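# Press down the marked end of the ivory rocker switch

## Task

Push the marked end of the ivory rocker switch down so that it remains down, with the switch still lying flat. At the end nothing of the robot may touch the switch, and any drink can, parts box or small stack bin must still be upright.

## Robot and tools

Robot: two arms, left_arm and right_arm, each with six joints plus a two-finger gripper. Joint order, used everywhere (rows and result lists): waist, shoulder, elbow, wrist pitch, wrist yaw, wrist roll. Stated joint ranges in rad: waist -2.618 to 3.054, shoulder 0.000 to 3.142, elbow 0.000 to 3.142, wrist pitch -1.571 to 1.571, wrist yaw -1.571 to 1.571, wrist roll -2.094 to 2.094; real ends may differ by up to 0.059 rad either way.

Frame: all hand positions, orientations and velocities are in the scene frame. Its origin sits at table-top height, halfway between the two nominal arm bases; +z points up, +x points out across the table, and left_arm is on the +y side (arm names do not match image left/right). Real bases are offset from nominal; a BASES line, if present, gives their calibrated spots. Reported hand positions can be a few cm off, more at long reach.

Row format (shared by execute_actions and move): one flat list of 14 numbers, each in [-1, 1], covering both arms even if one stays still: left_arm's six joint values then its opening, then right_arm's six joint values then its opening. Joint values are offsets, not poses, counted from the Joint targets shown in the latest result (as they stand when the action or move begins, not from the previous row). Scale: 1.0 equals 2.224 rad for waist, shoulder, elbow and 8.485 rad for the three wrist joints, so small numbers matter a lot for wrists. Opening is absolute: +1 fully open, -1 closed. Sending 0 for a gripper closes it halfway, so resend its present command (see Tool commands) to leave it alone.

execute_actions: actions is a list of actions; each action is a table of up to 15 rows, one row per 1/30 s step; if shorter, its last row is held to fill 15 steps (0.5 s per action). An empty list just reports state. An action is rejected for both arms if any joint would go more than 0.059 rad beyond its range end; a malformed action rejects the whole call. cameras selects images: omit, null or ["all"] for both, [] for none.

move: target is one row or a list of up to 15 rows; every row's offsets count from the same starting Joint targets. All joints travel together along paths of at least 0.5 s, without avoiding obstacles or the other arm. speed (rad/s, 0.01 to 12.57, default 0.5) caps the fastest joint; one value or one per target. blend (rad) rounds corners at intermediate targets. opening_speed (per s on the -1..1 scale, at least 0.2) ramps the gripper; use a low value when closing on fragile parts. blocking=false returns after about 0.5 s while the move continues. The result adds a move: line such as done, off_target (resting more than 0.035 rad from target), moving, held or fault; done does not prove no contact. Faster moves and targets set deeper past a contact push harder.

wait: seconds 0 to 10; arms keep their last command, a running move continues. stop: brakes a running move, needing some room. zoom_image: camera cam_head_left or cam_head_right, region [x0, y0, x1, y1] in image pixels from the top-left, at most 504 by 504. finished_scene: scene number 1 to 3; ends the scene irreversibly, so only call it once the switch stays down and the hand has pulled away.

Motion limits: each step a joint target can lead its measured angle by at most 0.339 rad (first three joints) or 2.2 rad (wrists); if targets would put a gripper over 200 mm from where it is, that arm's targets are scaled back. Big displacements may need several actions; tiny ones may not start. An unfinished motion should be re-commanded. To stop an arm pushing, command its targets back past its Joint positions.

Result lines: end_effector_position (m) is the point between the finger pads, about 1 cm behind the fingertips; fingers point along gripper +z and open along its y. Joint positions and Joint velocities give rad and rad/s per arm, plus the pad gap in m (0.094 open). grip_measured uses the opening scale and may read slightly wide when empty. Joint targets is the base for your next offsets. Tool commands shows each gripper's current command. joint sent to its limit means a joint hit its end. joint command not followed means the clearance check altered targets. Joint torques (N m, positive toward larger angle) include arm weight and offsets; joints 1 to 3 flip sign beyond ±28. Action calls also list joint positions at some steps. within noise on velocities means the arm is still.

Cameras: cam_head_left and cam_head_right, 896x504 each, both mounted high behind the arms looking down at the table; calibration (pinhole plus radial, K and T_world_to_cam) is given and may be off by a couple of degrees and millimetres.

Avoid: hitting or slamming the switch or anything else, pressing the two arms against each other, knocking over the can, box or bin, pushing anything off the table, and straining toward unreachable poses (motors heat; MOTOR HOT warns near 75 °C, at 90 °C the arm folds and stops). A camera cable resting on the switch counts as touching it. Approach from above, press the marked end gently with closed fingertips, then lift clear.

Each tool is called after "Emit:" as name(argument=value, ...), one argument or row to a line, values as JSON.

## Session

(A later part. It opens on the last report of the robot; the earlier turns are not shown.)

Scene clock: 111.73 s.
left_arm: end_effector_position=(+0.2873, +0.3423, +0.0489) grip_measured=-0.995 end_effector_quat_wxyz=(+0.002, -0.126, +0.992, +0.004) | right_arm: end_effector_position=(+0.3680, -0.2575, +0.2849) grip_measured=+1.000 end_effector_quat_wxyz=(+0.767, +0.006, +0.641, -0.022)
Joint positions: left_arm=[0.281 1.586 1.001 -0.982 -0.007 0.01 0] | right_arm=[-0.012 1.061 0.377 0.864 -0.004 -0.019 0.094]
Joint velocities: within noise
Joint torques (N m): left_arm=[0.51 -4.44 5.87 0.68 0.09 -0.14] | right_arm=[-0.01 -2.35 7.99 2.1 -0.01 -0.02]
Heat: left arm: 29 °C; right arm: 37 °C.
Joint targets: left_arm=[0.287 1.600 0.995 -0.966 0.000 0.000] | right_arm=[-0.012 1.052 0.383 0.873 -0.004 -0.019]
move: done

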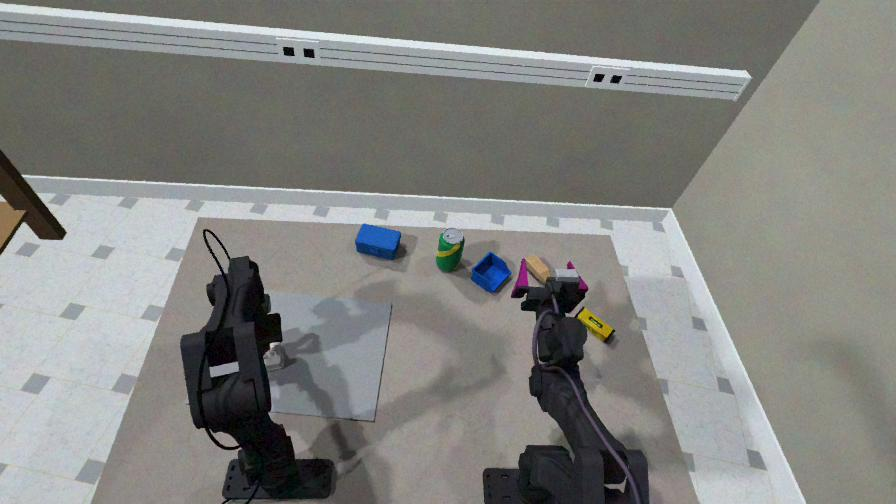

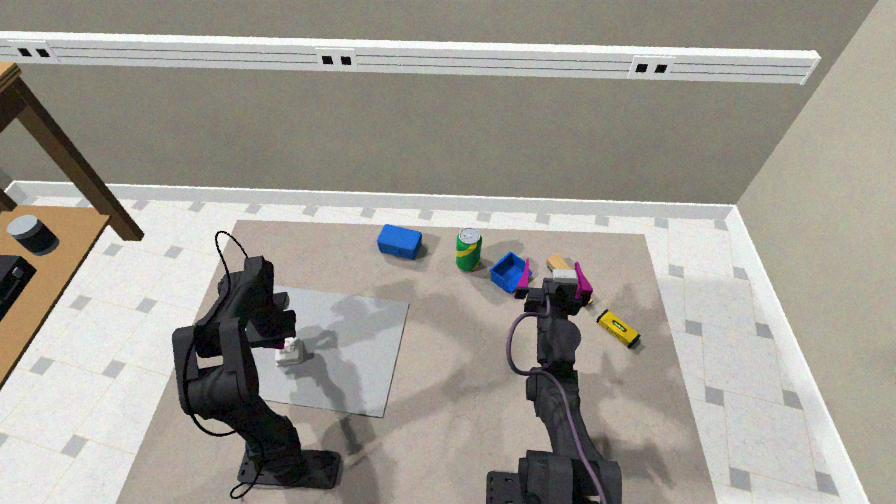

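Emit:
move(
  target=[
    [0.0018, -0.01799, 0.01978, -0.00931, 0, 0, -1, 0, 0, 0, 0, 0, 0, 1],
    [0.0018, -0.00243, -0.00706, 0.00106, 0, 0, -1, 0, 0, 0, 0, 0, 0, 1],
  ],
  speed=[0.2, 0.1],
)

Emit:
zoom_image(
  camera="cam_head_right",
  region=[250, 310, 310, 370],
)

Emit:
zoom_image(
  camera="cam_head_left",
  region=[230, 310, 290, 370],
)

Scene clock: 119.80 s.
left_arm: end_effector_position=(+0.2844, +0.3423, +0.0453) grip_measured=-0.995 end_effector_quat_wxyz=(-0.001, -0.128, +0.992, +0.003) | right_arm: end_effector_position=(+0.3680, -0.2575, +0.2849) grip_measured=+1.000 end_effector_quat_wxyz=(+0.767, +0.006, +0.641, -0.022)
Joint positions: left_arm=[0.284 1.586 0.986 -0.973 -0.007 0.01 0] | right_arm=[-0.012 1.061 0.377 0.864 -0.004 -0.019 0.094]
Joint velocities: within noise
Joint torques (N m): left_arm=[0.47 -4.63 5.83 0.67 0.08 -0.11] | right_arm=[-0.01 -2.35 8.01 2.09 -0.01 -0.02]
Heat: left arm: 28 °C; right arm: 37 °C.
Joint targets: left_arm=[0.291 1.595 0.979 -0.957 0.000 0.000] | right_arm=[-0.012 1.052 0.383 0.873 -0.004 -0.019]
move: done

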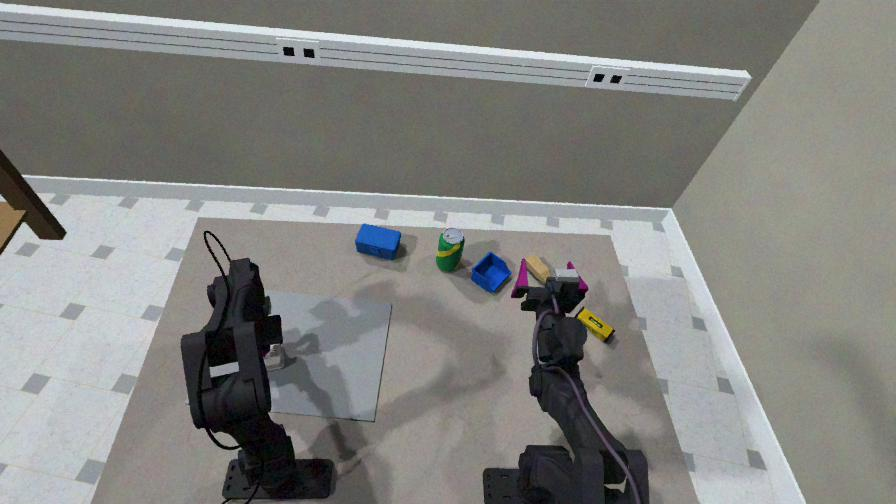

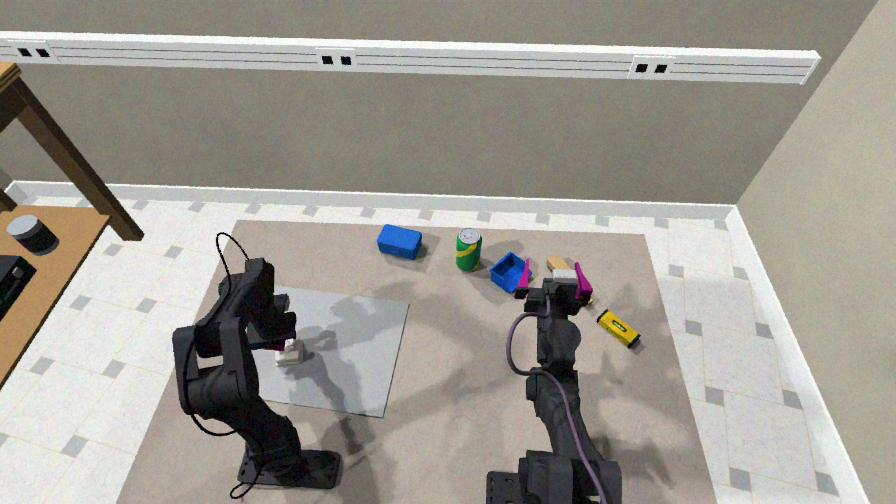

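Scaled by 8.400 from the camera's 896x504 image, which has a finer 1280x720 frame.

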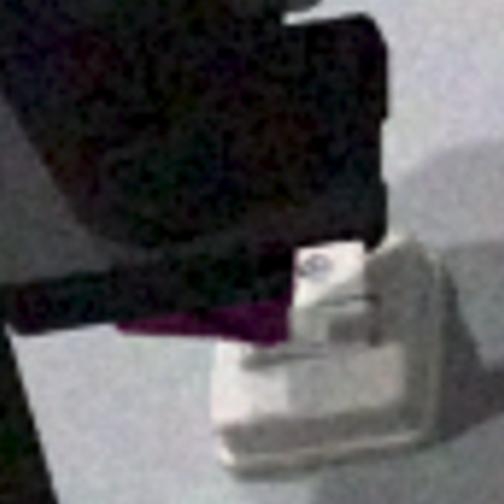

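Scaled by 8.400 from the camera's 896x504 image, which has a finer 1280x720 frame.

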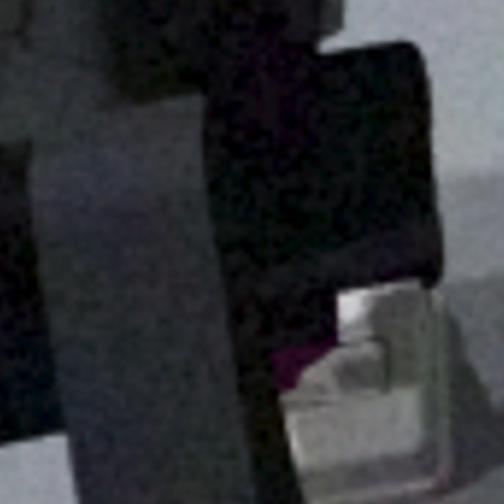

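Emit:
move(
  target=[0, 0.00337, -0.00618, 0.00248, 0, 0, -1, 0, 0, 0, 0, 0, 0, 1],
  speed=0.05,
  cameras=["cam_head_right"],
)

Emit:
zoom_image(
  camera="cam_head_right",
  region=[250, 310, 310, 370],
)

Scene clock: 122.20 s.
left_arm: end_effector_position=(+0.2850, +0.3425, +0.0422) grip_measured=-0.995 end_effector_quat_wxyz=(+0.002, -0.128, +0.992, +0.004) | right_arm: end_effector_position=(+0.3680, -0.2575, +0.2849) grip_measured=+1.000 end_effector_quat_wxyz=(+0.767, +0.006, +0.641, -0.022)
Joint positions: left_arm=[0.284 1.586 0.972 -0.952 -0.007 0.01 0] | right_arm=[-0.012 1.061 0.377 0.864 -0.004 -0.019 0.094]
Joint velocities: within noise
Joint torques (N m): left_arm=[0.61 -4.18 5.78 0.7 0.1 -0.12] | right_arm=[0.01 -2.35 7.99 2.1 -0.01 -0.03]
Heat: left arm: 28 °C; right arm: 37 °C.
Joint targets: left_arm=[0.291 1.603 0.965 -0.936 0.000 0.000] | right_arm=[-0.012 1.052 0.383 0.873 -0.004 -0.019]
move: done
Images, in order (width x height): cam_head_right 896x504.

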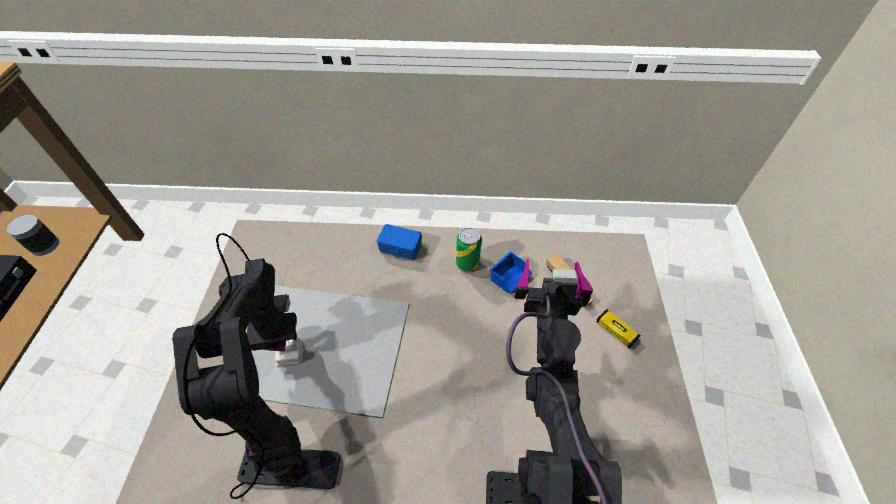

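Scaled by 8.400 from the camera's 896x504 image, which has a finer 1280x720 frame.

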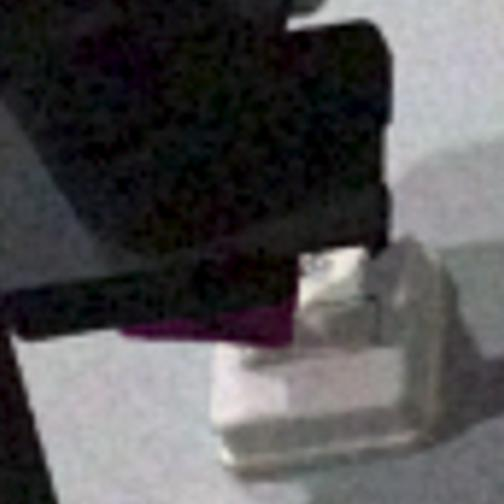

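Emit:
move(
  target=[0, 0.00405, -0.00742, 0.00297, 0, 0, -1, 0, 0, 0, 0, 0, 0, 1],
  speed=0.05,
  cameras=["cam_head_right"],
)

Emit:
zoom_image(
  camera="cam_head_right",
  region=[250, 310, 310, 370],
)

Scene clock: 124.00 s.
left_arm: end_effector_position=(+0.2853, +0.3426, +0.0408) grip_measured=-0.995 end_effector_quat_wxyz=(+0.004, -0.128, +0.992, +0.004) | right_arm: end_effector_position=(+0.3680, -0.2575, +0.2849) grip_measured=+1.000 end_effector_quat_wxyz=(+0.767, +0.006, +0.641, -0.022)
Joint positions: left_arm=[0.284 1.586 0.966 -0.942 -0.007 0.01 0] | right_arm=[-0.012 1.061 0.377 0.864 -0.004 -0.019 0.094]
Joint velocities: within noise
Joint torques (N m): left_arm=[0.42 -3.41 4.82 0.89 0.09 -0.13] | right_arm=[-0.01 -2.35 7.99 2.09 -0.01 -0.03]
Heat: left arm: 28 °C; right arm: 37 °C.
Joint targets: left_arm=[0.291 1.612 0.949 -0.911 0.000 0.000] | right_arm=[-0.012 1.052 0.383 0.873 -0.004 -0.019]
move: done
Images, in order (width x height): cam_head_right 896x504.

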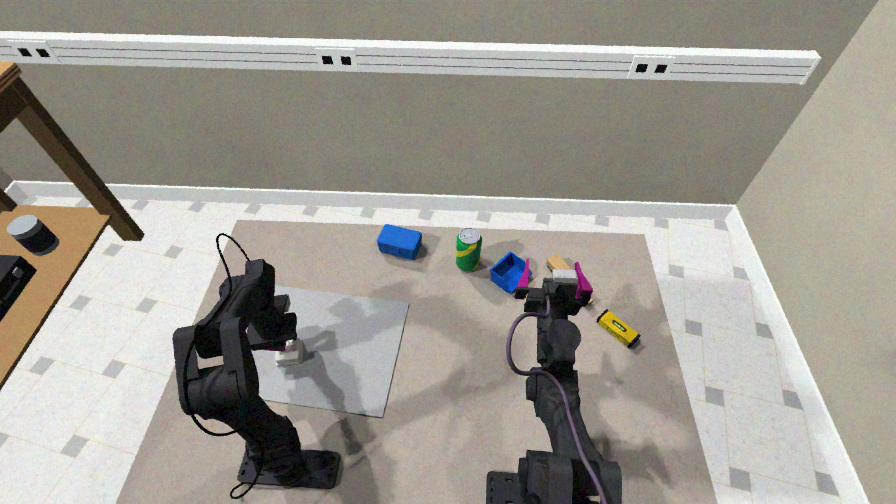

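Scaled by 8.400 from the camera's 896x504 image, which has a finer 1280x720 frame.

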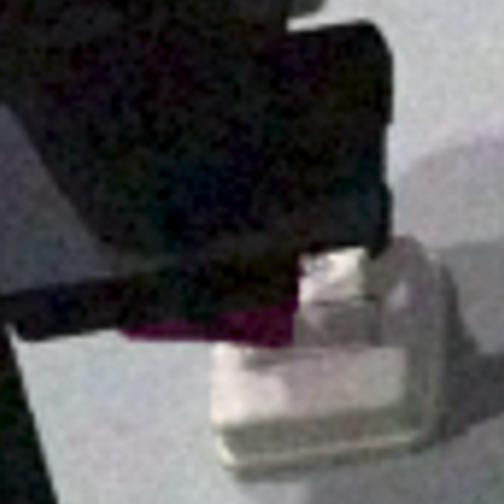

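Emit:
move(
  target=[0, 0.00337, -0.00618, 0.00248, 0, 0, -1, 0, 0, 0, 0, 0, 0, 1],
  speed=0.05,
  cameras=["cam_head_right"],
)

Emit:
zoom_image(
  camera="cam_head_right",
  region=[250, 310, 310, 370],
)

Scene clock: 125.80 s.
left_arm: end_effector_position=(+0.2860, +0.3428, +0.0367) grip_measured=-0.995 end_effector_quat_wxyz=(+0.005, -0.128, +0.992, +0.004) | right_arm: end_effector_position=(+0.3680, -0.2575, +0.2849) grip_measured=+1.000 end_effector_quat_wxyz=(+0.767, +0.006, +0.641, -0.022)
Joint positions: left_arm=[0.284 1.592 0.955 -0.922 -0.007 0.01 0] | right_arm=[-0.012 1.061 0.377 0.864 -0.004 -0.019 0.094]
Joint velocities: within noise
Joint torques (N m): left_arm=[0.55 -3.43 4.57 0.87 0.09 -0.13] | right_arm=[-0.01 -2.35 8.01 2.1 -0.01 -0.02]
Heat: left arm: 28 °C; right arm: 37 °C.
Joint targets: left_arm=[0.291 1.619 0.935 -0.890 0.000 0.001] | right_arm=[-0.012 1.052 0.383 0.873 -0.004 -0.019]
move: done
Images, in order (width x height): cam_head_right 896x504.

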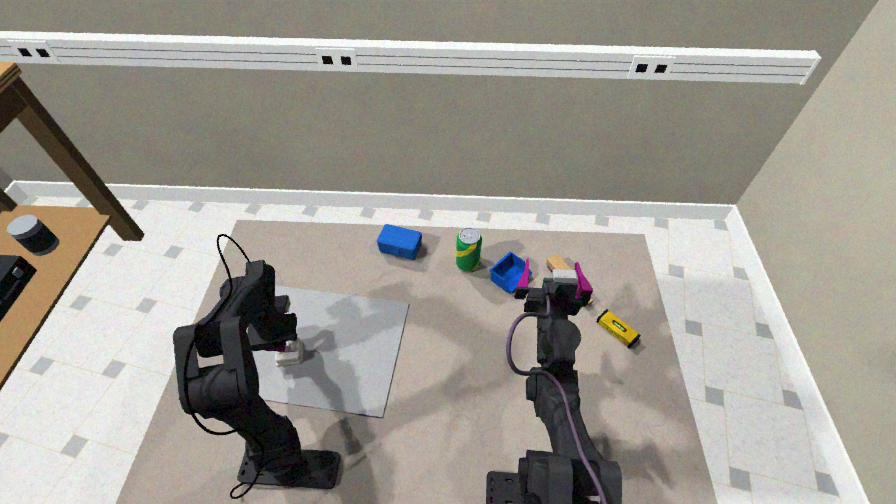

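Scaled by 8.400 from the camera's 896x504 image, which has a finer 1280x720 frame.

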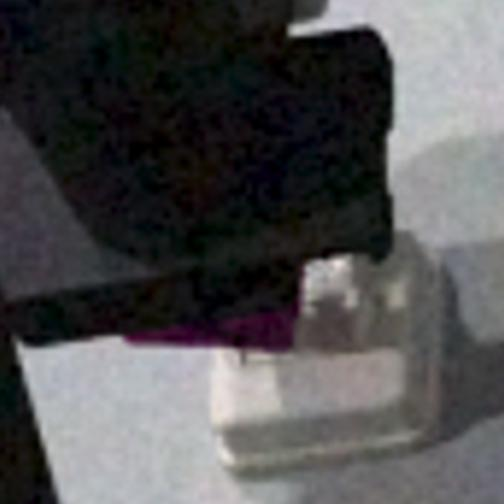

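Emit:
move(
  target=[
    [0, -0.02788, 0.05171, -0.02004, 0, 0, -1, 0, 0, 0, 0, 0, 0, 1],
    [0.22482, -0.02473, 0.20279, -0.05928, 0, 0, -1, 0, 0, 0, 0, 0, 0, 1],
  ],
  speed=[0.3, 0.8],
)

Emit:
zoom_image(
  camera="cam_head_right",
  region=[260, 320, 320, 380],
)

Emit:
zoom_image(
  camera="cam_head_left",
  region=[240, 330, 300, 390],
)

Scene clock: 130.23 s.
left_arm: end_effector_position=(+0.2254, +0.4595, +0.1374) grip_measured=-0.995 end_effector_quat_wxyz=(-0.019, -0.372, +0.928, -0.007) | right_arm: end_effector_position=(+0.3680, -0.2575, +0.2849) grip_measured=+1.000 end_effector_quat_wxyz=(+0.767, +0.006, +0.641, -0.022)
Joint positions: left_arm=[0.79 1.592 1.364 -1.383 -0.002 0.009 0] | right_arm=[-0.012 1.061 0.377 0.864 -0.004 -0.019 0.094]
Joint velocities: within noise
Joint torques (N m): left_arm=[0.02 -8.16 8.7 0.34 0.05 -0.11] | right_arm=[0.01 -2.33 7.99 2.1 -0.01 -0.02]
Heat: left arm: 27 °C; right arm: 37 °C.
Joint targets: left_arm=[0.791 1.564 1.386 -1.393 0.000 0.000] | right_arm=[-0.012 1.052 0.383 0.873 -0.004 -0.019]
move: done

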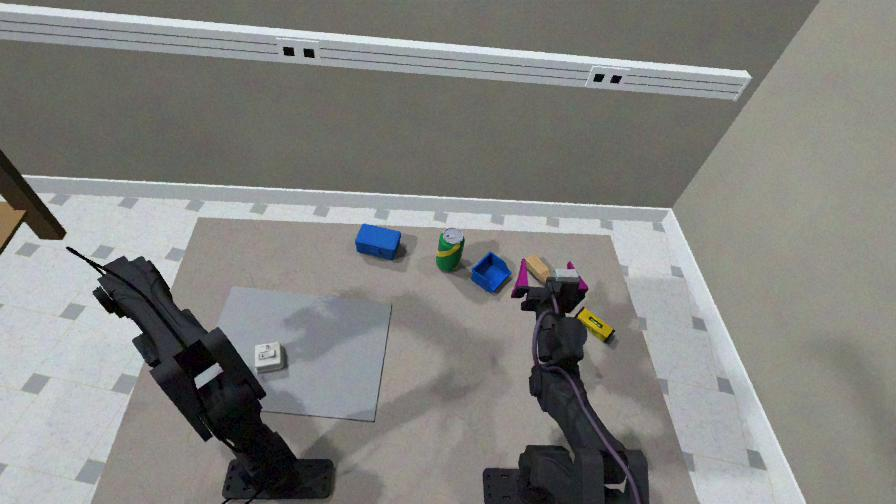

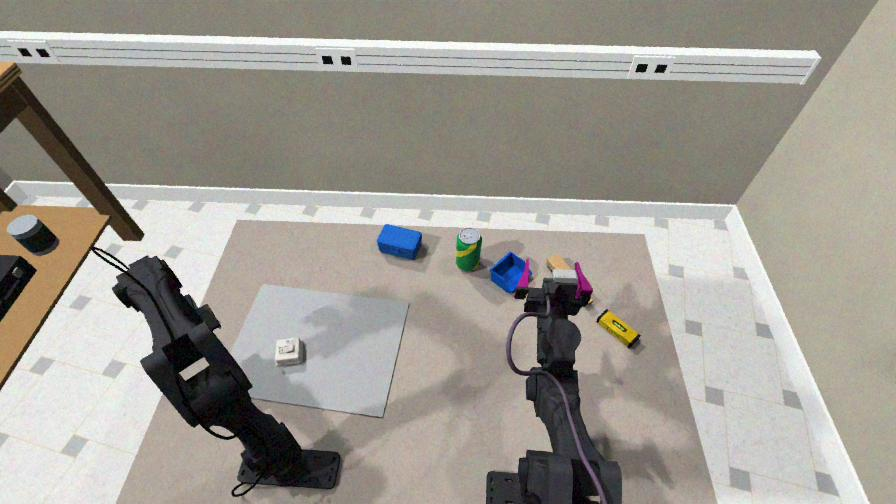

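Scaled by 8.400 from the camera's 896x504 image, which has a finer 1280x720 frame.

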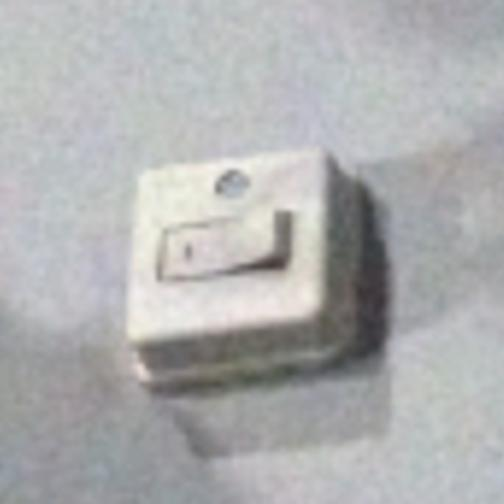

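Scaled by 8.400 from the camera's 896x504 image, which has a finer 1280x720 frame.

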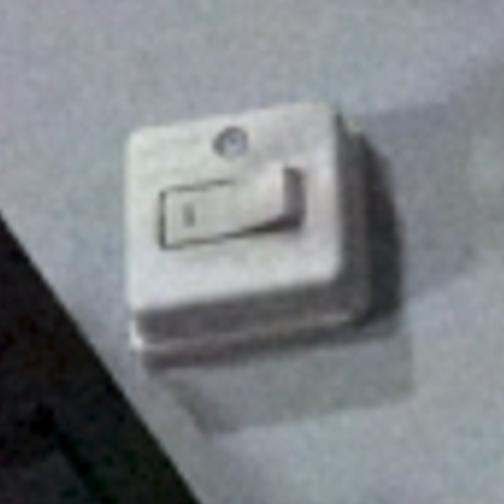

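Emit:
move(
  target=[-0.0409, 0.07076, -0.09545, 0.04359, 0, 0, -1, 0, 0, 0, 0, 0, 0, 1],
  speed=0.5,
)

Emit:
zoom_image(
  camera="cam_head_right",
  region=[170, 300, 250, 380],
)

Emit:
zoom_image(
  camera="cam_head_left",
  region=[150, 310, 230, 390],
)

Scene clock: 181.67 s.
left_arm: end_effector_position=(+0.2642, +0.4619, +0.0591) grip_measured=-0.995 end_effector_quat_wxyz=(+0.000, -0.333, +0.943, +0.001) | right_arm: end_effector_position=(+0.3680, -0.2575, +0.2849) grip_measured=+1.000 end_effector_quat_wxyz=(+0.767, +0.006, +0.641, -0.022)
Joint positions: left_arm=[0.705 1.709 1.177 -1.038 -0.002 0.009 0] | right_arm=[-0.012 1.061 0.377 0.864 -0.004 -0.019 0.094]
Joint velocities: within noise
Joint torques (N m): left_arm=[-0.38 -5.82 6.26 0.67 0.04 -0.11] | right_arm=[0.01 -2.35 8.01 2.09 -0.02 -0.02]
Heat: left arm: 29 °C; right arm: 39 °C.
Joint targets: left_arm=[0.700 1.721 1.174 -1.023 0.000 0.000] | right_arm=[-0.012 1.052 0.383 0.873 -0.004 -0.019]
move: done

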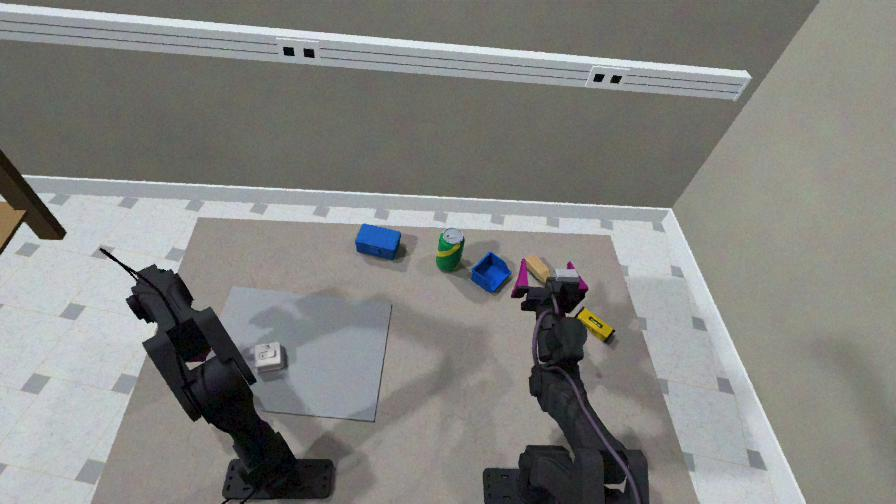

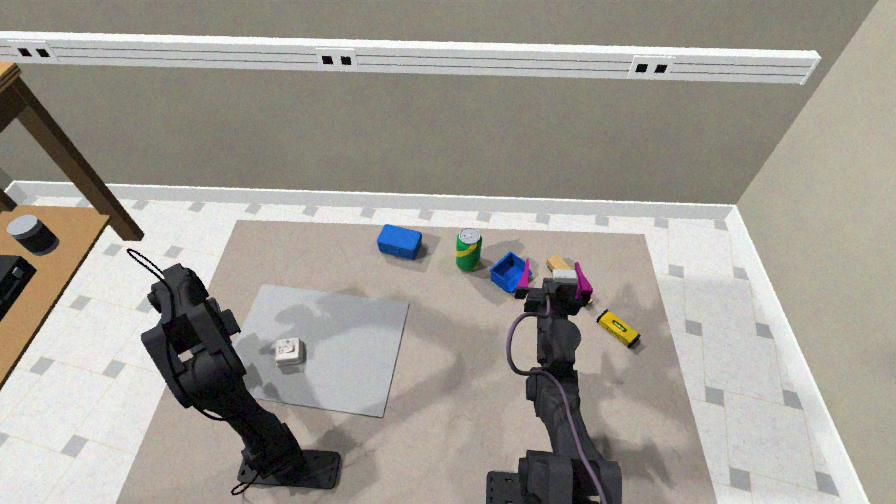

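Scaled by 6.300 from the camera's 896x504 image, which has a finer 1280x720 frame.

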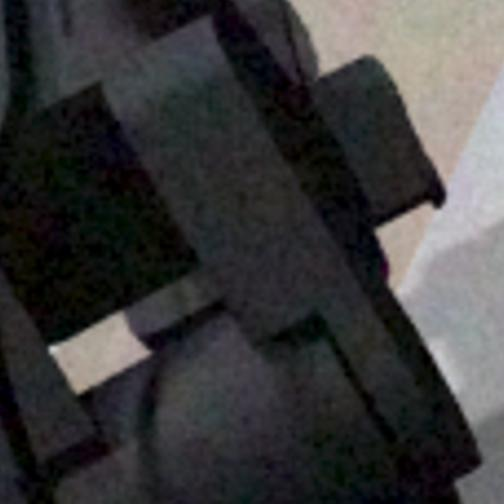

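Scaled by 6.300 from the camera's 896x504 image, which has a finer 1280x720 frame.

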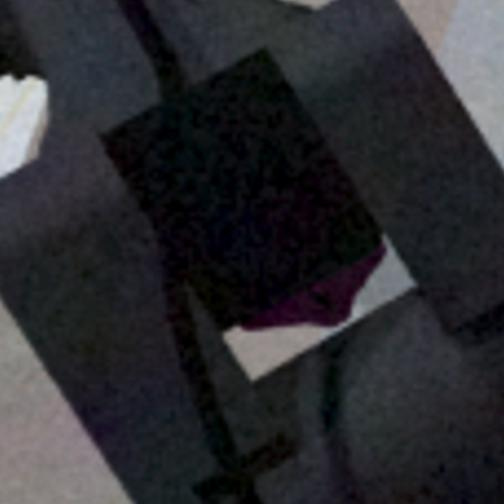

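Emit:
move(
  target=[
    [0, -0.1893, -0.13669, 0.09228, 0, 0.18492, -1, 0, 0, 0, 0, 0, 0, 1],
    [0, -0.07689, -0.3705, 0.22781, 0, 0.18492, -1, 0, 0, 0, 0, 0, 0, 1],
  ],
  speed=[1.0, 0.8],
)

Emit:
zoom_image(
  camera="cam_head_right",
  region=[160, 240, 260, 340],
)

Emit:
zoom_image(
  camera="cam_head_left",
  region=[140, 240, 240, 340],
)

Scene clock: 191.53 s.
left_arm: end_effector_position=(+0.3411, +0.5250, +0.1067) grip_measured=-0.995 end_effector_quat_wxyz=(+0.255, +0.341, +0.726, +0.539) | right_arm: end_effector_position=(+0.3680, -0.2575, +0.2849) grip_measured=+1.000 end_effector_quat_wxyz=(+0.767, +0.006, +0.641, -0.022)
Joint positions: left_arm=[0.705 1.537 0.354 0.891 -0.002 1.568 0] | right_arm=[-0.012 1.061 0.377 0.864 -0.004 -0.019 0.094]
Joint velocities: within noise
Joint torques (N m): left_arm=[-0.39 -3.59 5.67 2.38 0.03 -0.05] | right_arm=[-0.01 -2.35 8.01 2.1 -0.01 -0.02]
Heat: left arm: 28 °C; right arm: 39 °C.
Joint targets: left_arm=[0.700 1.550 0.349 0.910 0.000 1.569] | right_arm=[-0.012 1.052 0.383 0.873 -0.004 -0.019]
move: done

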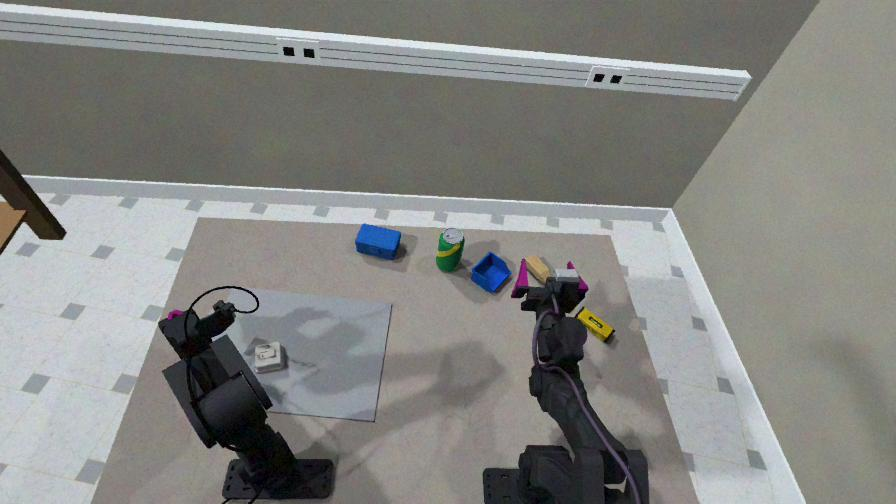

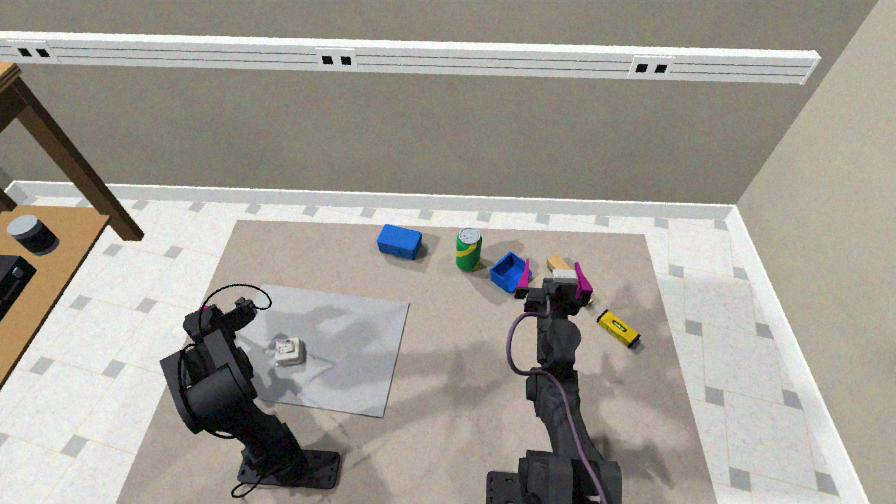

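Scaled by 5.040 from the camera's 896x504 image, which has a finer 1280x720 frame.

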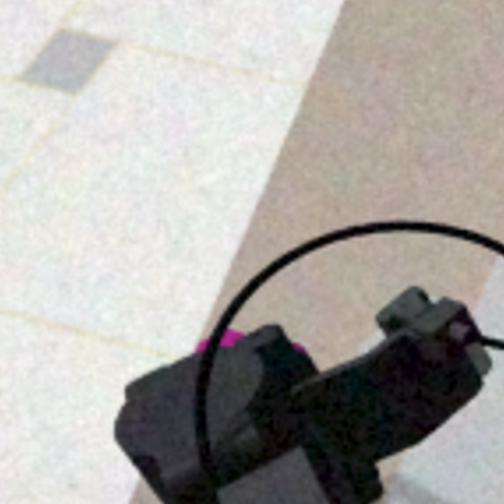

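Scaled by 5.040 from the camera's 896x504 image, which has a finer 1280x720 frame.

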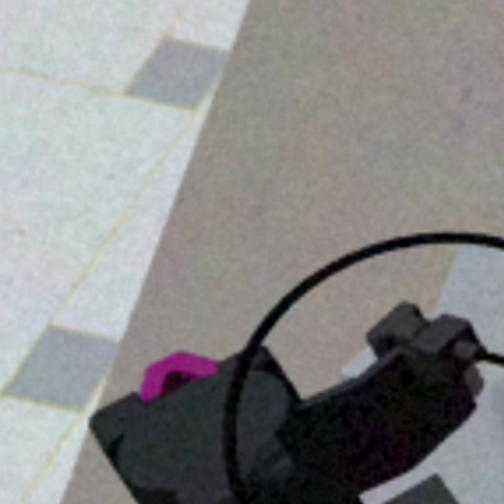

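Emit:
move(
  target=[
    [-0.20234, -0.11241, 0.23426, -0.13553, 0, -0.18492, 1, 0, 0, 0, 0, 0, 0, 1],
    [-0.40468, -0.00688, 0.2817, -0.22647, 0, -0.18492, 1, 0, 0, 0, 0, 0, 0, 1],
  ],
  speed=[1.0, 0.8],
)

Emit:
zoom_image(
  camera="cam_head_right",
  region=[260, 290, 360, 390],
)

Emit:
zoom_image(
  camera="cam_head_left",
  region=[250, 290, 350, 390],
)

Scene clock: 200.10 s.
left_arm: end_effector_position=(+0.2739, +0.2214, +0.0518) grip_measured=+0.999 end_effector_quat_wxyz=(-0.002, +0.112, +0.994, +0.002) | right_arm: end_effector_position=(+0.3680, -0.2575, +0.2849) grip_measured=+1.000 end_effector_quat_wxyz=(+0.767, +0.006, +0.641, -0.022)
Joint positions: left_arm=[-0.196 1.522 0.95 -1.004 -0.003 0.01 0.094] | right_arm=[-0.012 1.061 0.377 0.864 -0.004 -0.019 0.094]
Joint velocities: within noise
Joint torques (N m): left_arm=[-0.38 -3.81 9.01 0.45 0.04 -0.13] | right_arm=[-0.01 -2.35 8.01 2.1 -0.01 -0.03]
Heat: left arm: 29 °C; right arm: 39 °C.
Joint targets: left_arm=[-0.200 1.535 0.976 -1.012 0.000 0.001] | right_arm=[-0.012 1.052 0.383 0.873 -0.004 -0.019]
move: done

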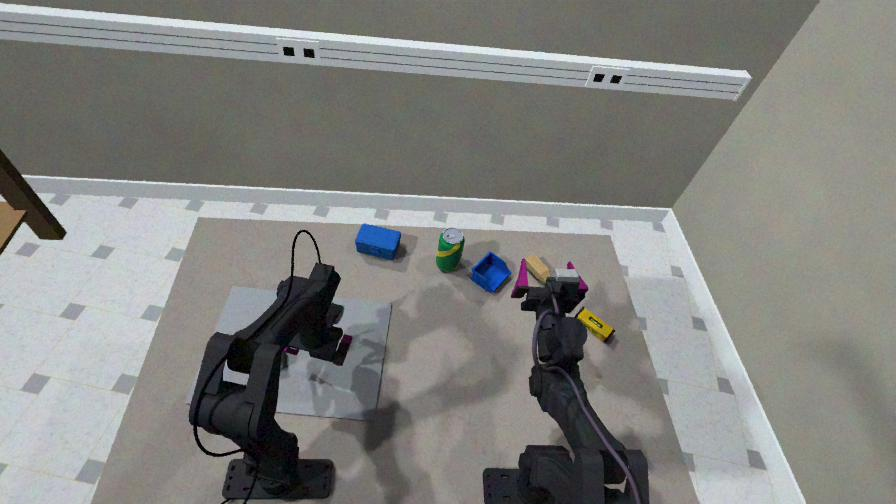

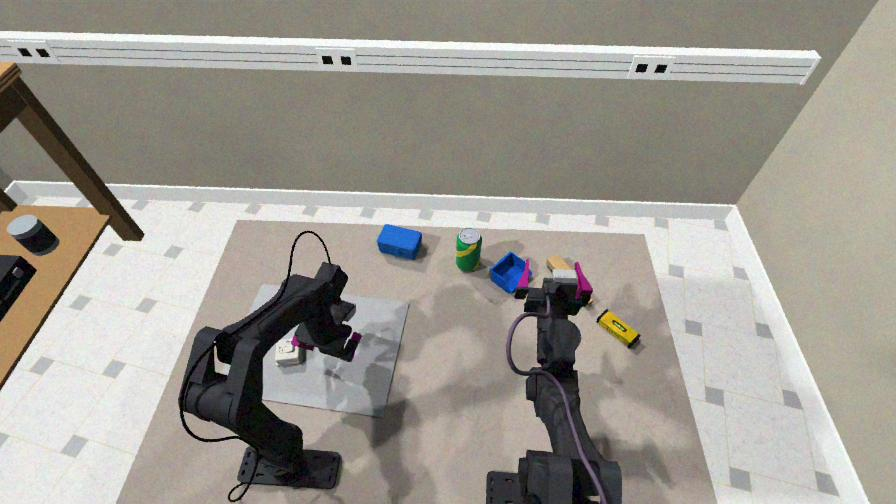

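Scaled by 5.040 from the camera's 896x504 image, which has a finer 1280x720 frame.

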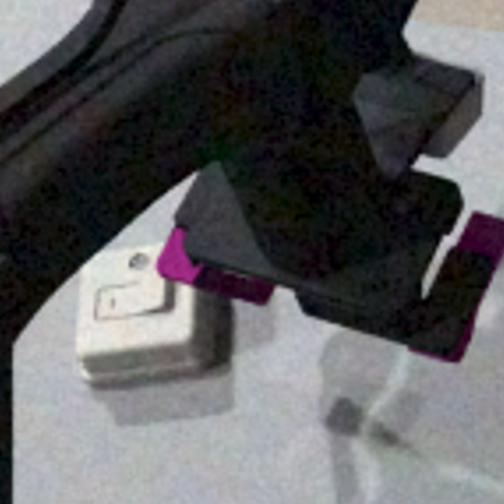

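Scaled by 5.040 from the camera's 896x504 image, which has a finer 1280x720 frame.

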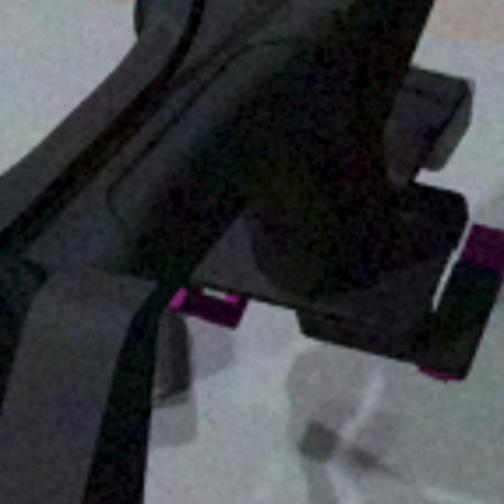

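Emit:
move(
  target=[0, 0, 0, 0, 0, 0, -1, 0, 0, 0, 0, 0, 0, 1],
  opening_speed=2.0,
)

Emit:
zoom_image(
  camera="cam_head_right",
  region=[300, 310, 360, 370],
)

Emit:
zoom_image(
  camera="cam_head_left",
  region=[290, 320, 350, 380],
)

Scene clock: 205.20 s.
left_arm: end_effector_position=(+0.2737, +0.2214, +0.0518) grip_measured=-0.995 end_effector_quat_wxyz=(-0.002, +0.111, +0.994, +0.002) | right_arm: end_effector_position=(+0.3680, -0.2575, +0.2849) grip_measured=+1.000 end_effector_quat_wxyz=(+0.767, +0.006, +0.641, -0.022)
Joint positions: left_arm=[-0.196 1.522 0.95 -1.004 -0.003 0.009 0] | right_arm=[-0.012 1.061 0.377 0.864 -0.004 -0.019 0.094]
Joint velocities: within noise
Joint torques (N m): left_arm=[-0.36 -3.92 9.07 0.48 0.03 -0.12] | right_arm=[-0.01 -2.36 8.01 2.1 -0.02 -0.03]
Heat: left arm: 28 °C; right arm: 39 °C.
Joint targets: left_arm=[-0.200 1.535 0.976 -1.012 0.000 0.000] | right_arm=[-0.012 1.052 0.383 0.873 -0.004 -0.019]
move: done

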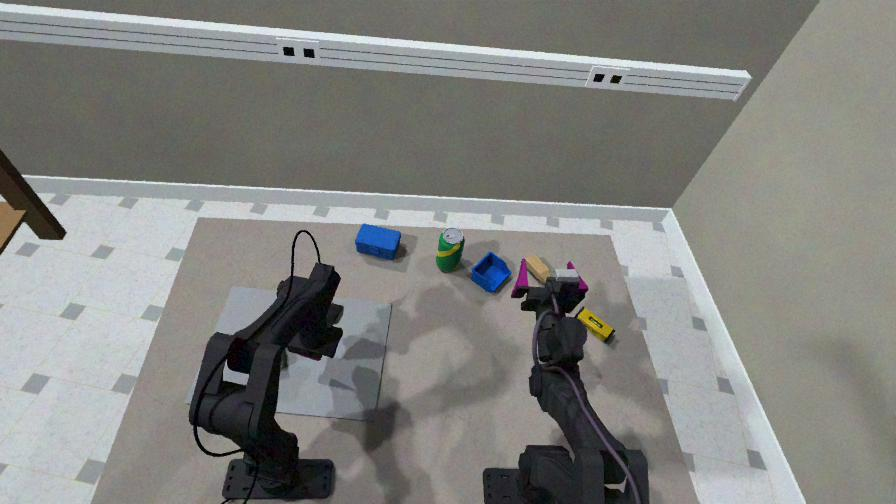

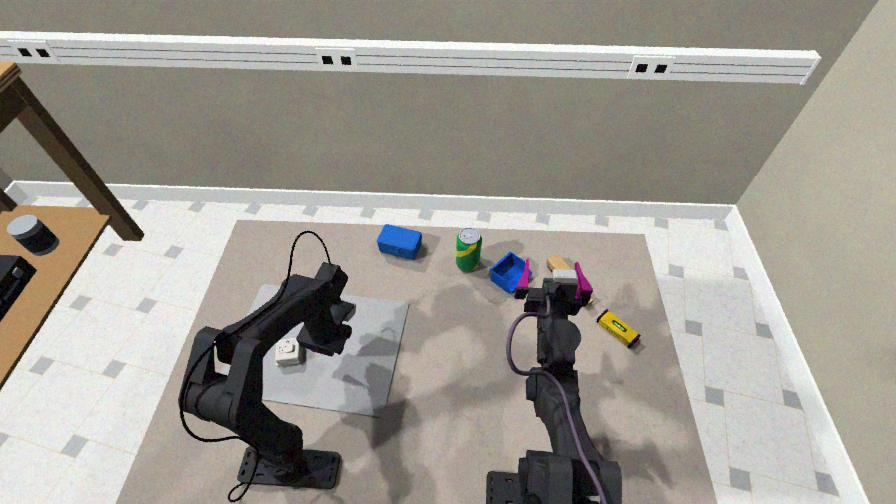

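Scaled by 8.400 from the camera's 896x504 image, which has a finer 1280x720 frame.

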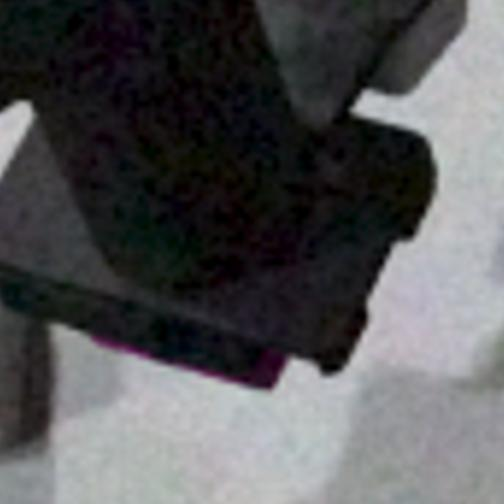

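Scaled by 8.400 from the camera's 896x504 image, which has a finer 1280x720 frame.

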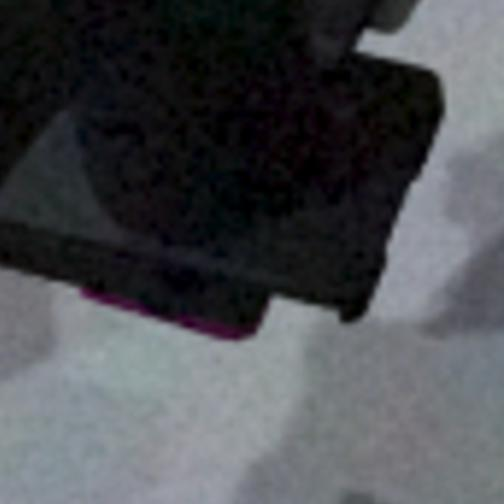

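Emit:
move(
  target=[0.0899, 0.2875, 0.37257, -0.02227, 0, 0, -1, 0, 0, 0, 0, 0, 0, 1],
  speed=0.8,
)

Emit:
zoom_image(
  camera="cam_head_right",
  region=[270, 250, 350, 330],
)

Emit:
zoom_image(
  camera="cam_head_left",
  region=[250, 250, 330, 330],
)

Scene clock: 214.53 s.
left_arm: end_effector_position=(+0.4508, +0.2655, +0.0574) grip_measured=-0.995 end_effector_quat_wxyz=(+0.003, +0.014, +1.000, +0.001) | right_arm: end_effector_position=(+0.3680, -0.2575, +0.2849) grip_measured=+1.000 end_effector_quat_wxyz=(+0.767, +0.006, +0.641, -0.022)
Joint positions: left_arm=[-0.001 2.151 1.778 -1.192 -0.003 0.009 0] | right_arm=[-0.012 1.061 0.377 0.864 -0.004 -0.019 0.094]
Joint velocities: within noise
Joint torques (N m): left_arm=[0.01 -8.88 9.36 0.44 0.03 -0.11] | right_arm=[0.01 -2.35 8.01 2.1 -0.02 -0.02]
Heat: left arm: 29 °C; right arm: 40 °C.
Joint targets: left_arm=[0.000 2.174 1.805 -1.201 0.000 0.001] | right_arm=[-0.012 1.052 0.383 0.873 -0.004 -0.019]
move: done

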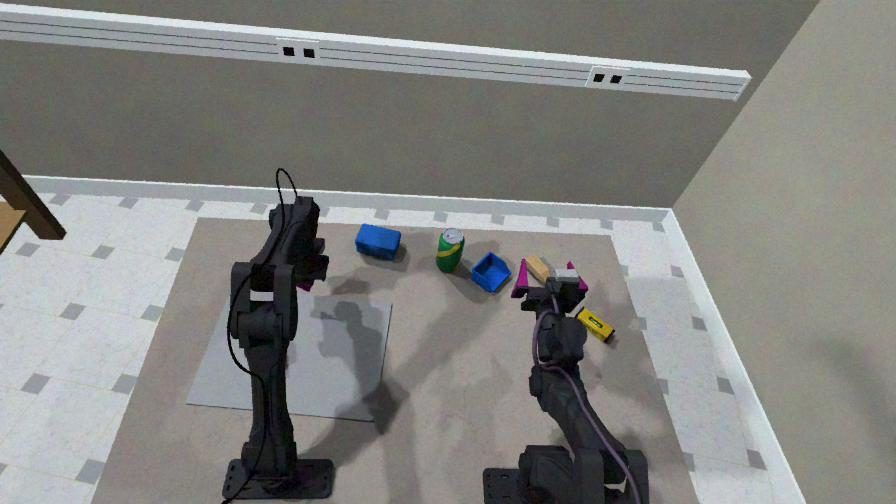

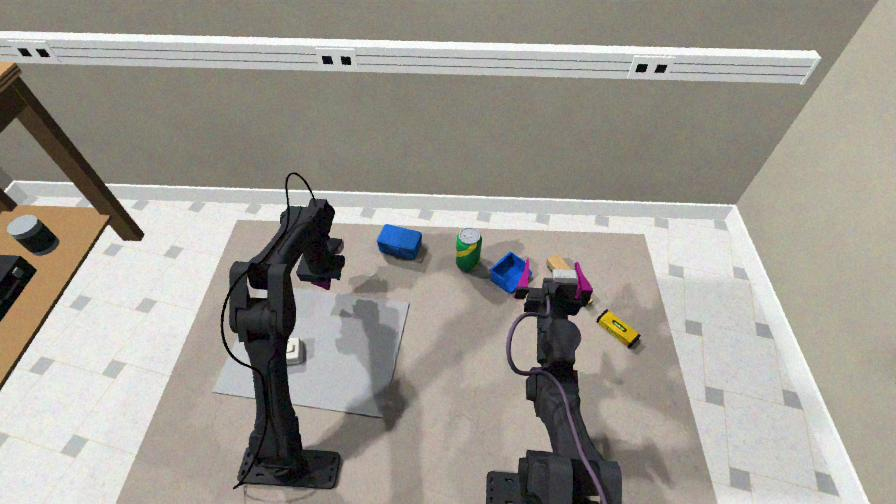

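Scaled by 6.300 from the camera's 896x504 image, which has a finer 1280x720 frame.

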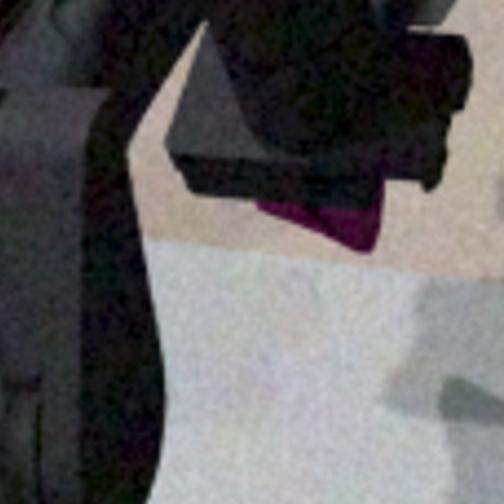

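Scaled by 6.300 from the camera's 896x504 image, which has a finer 1280x720 frame.

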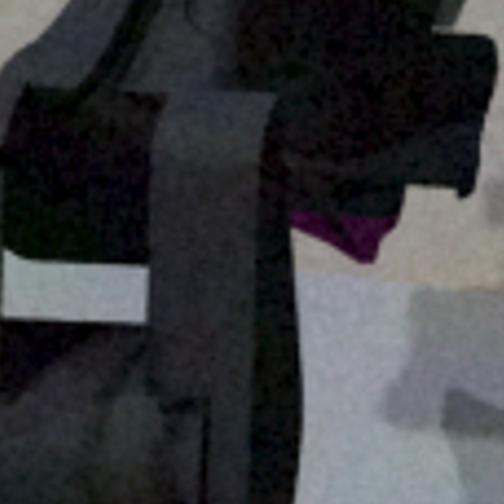

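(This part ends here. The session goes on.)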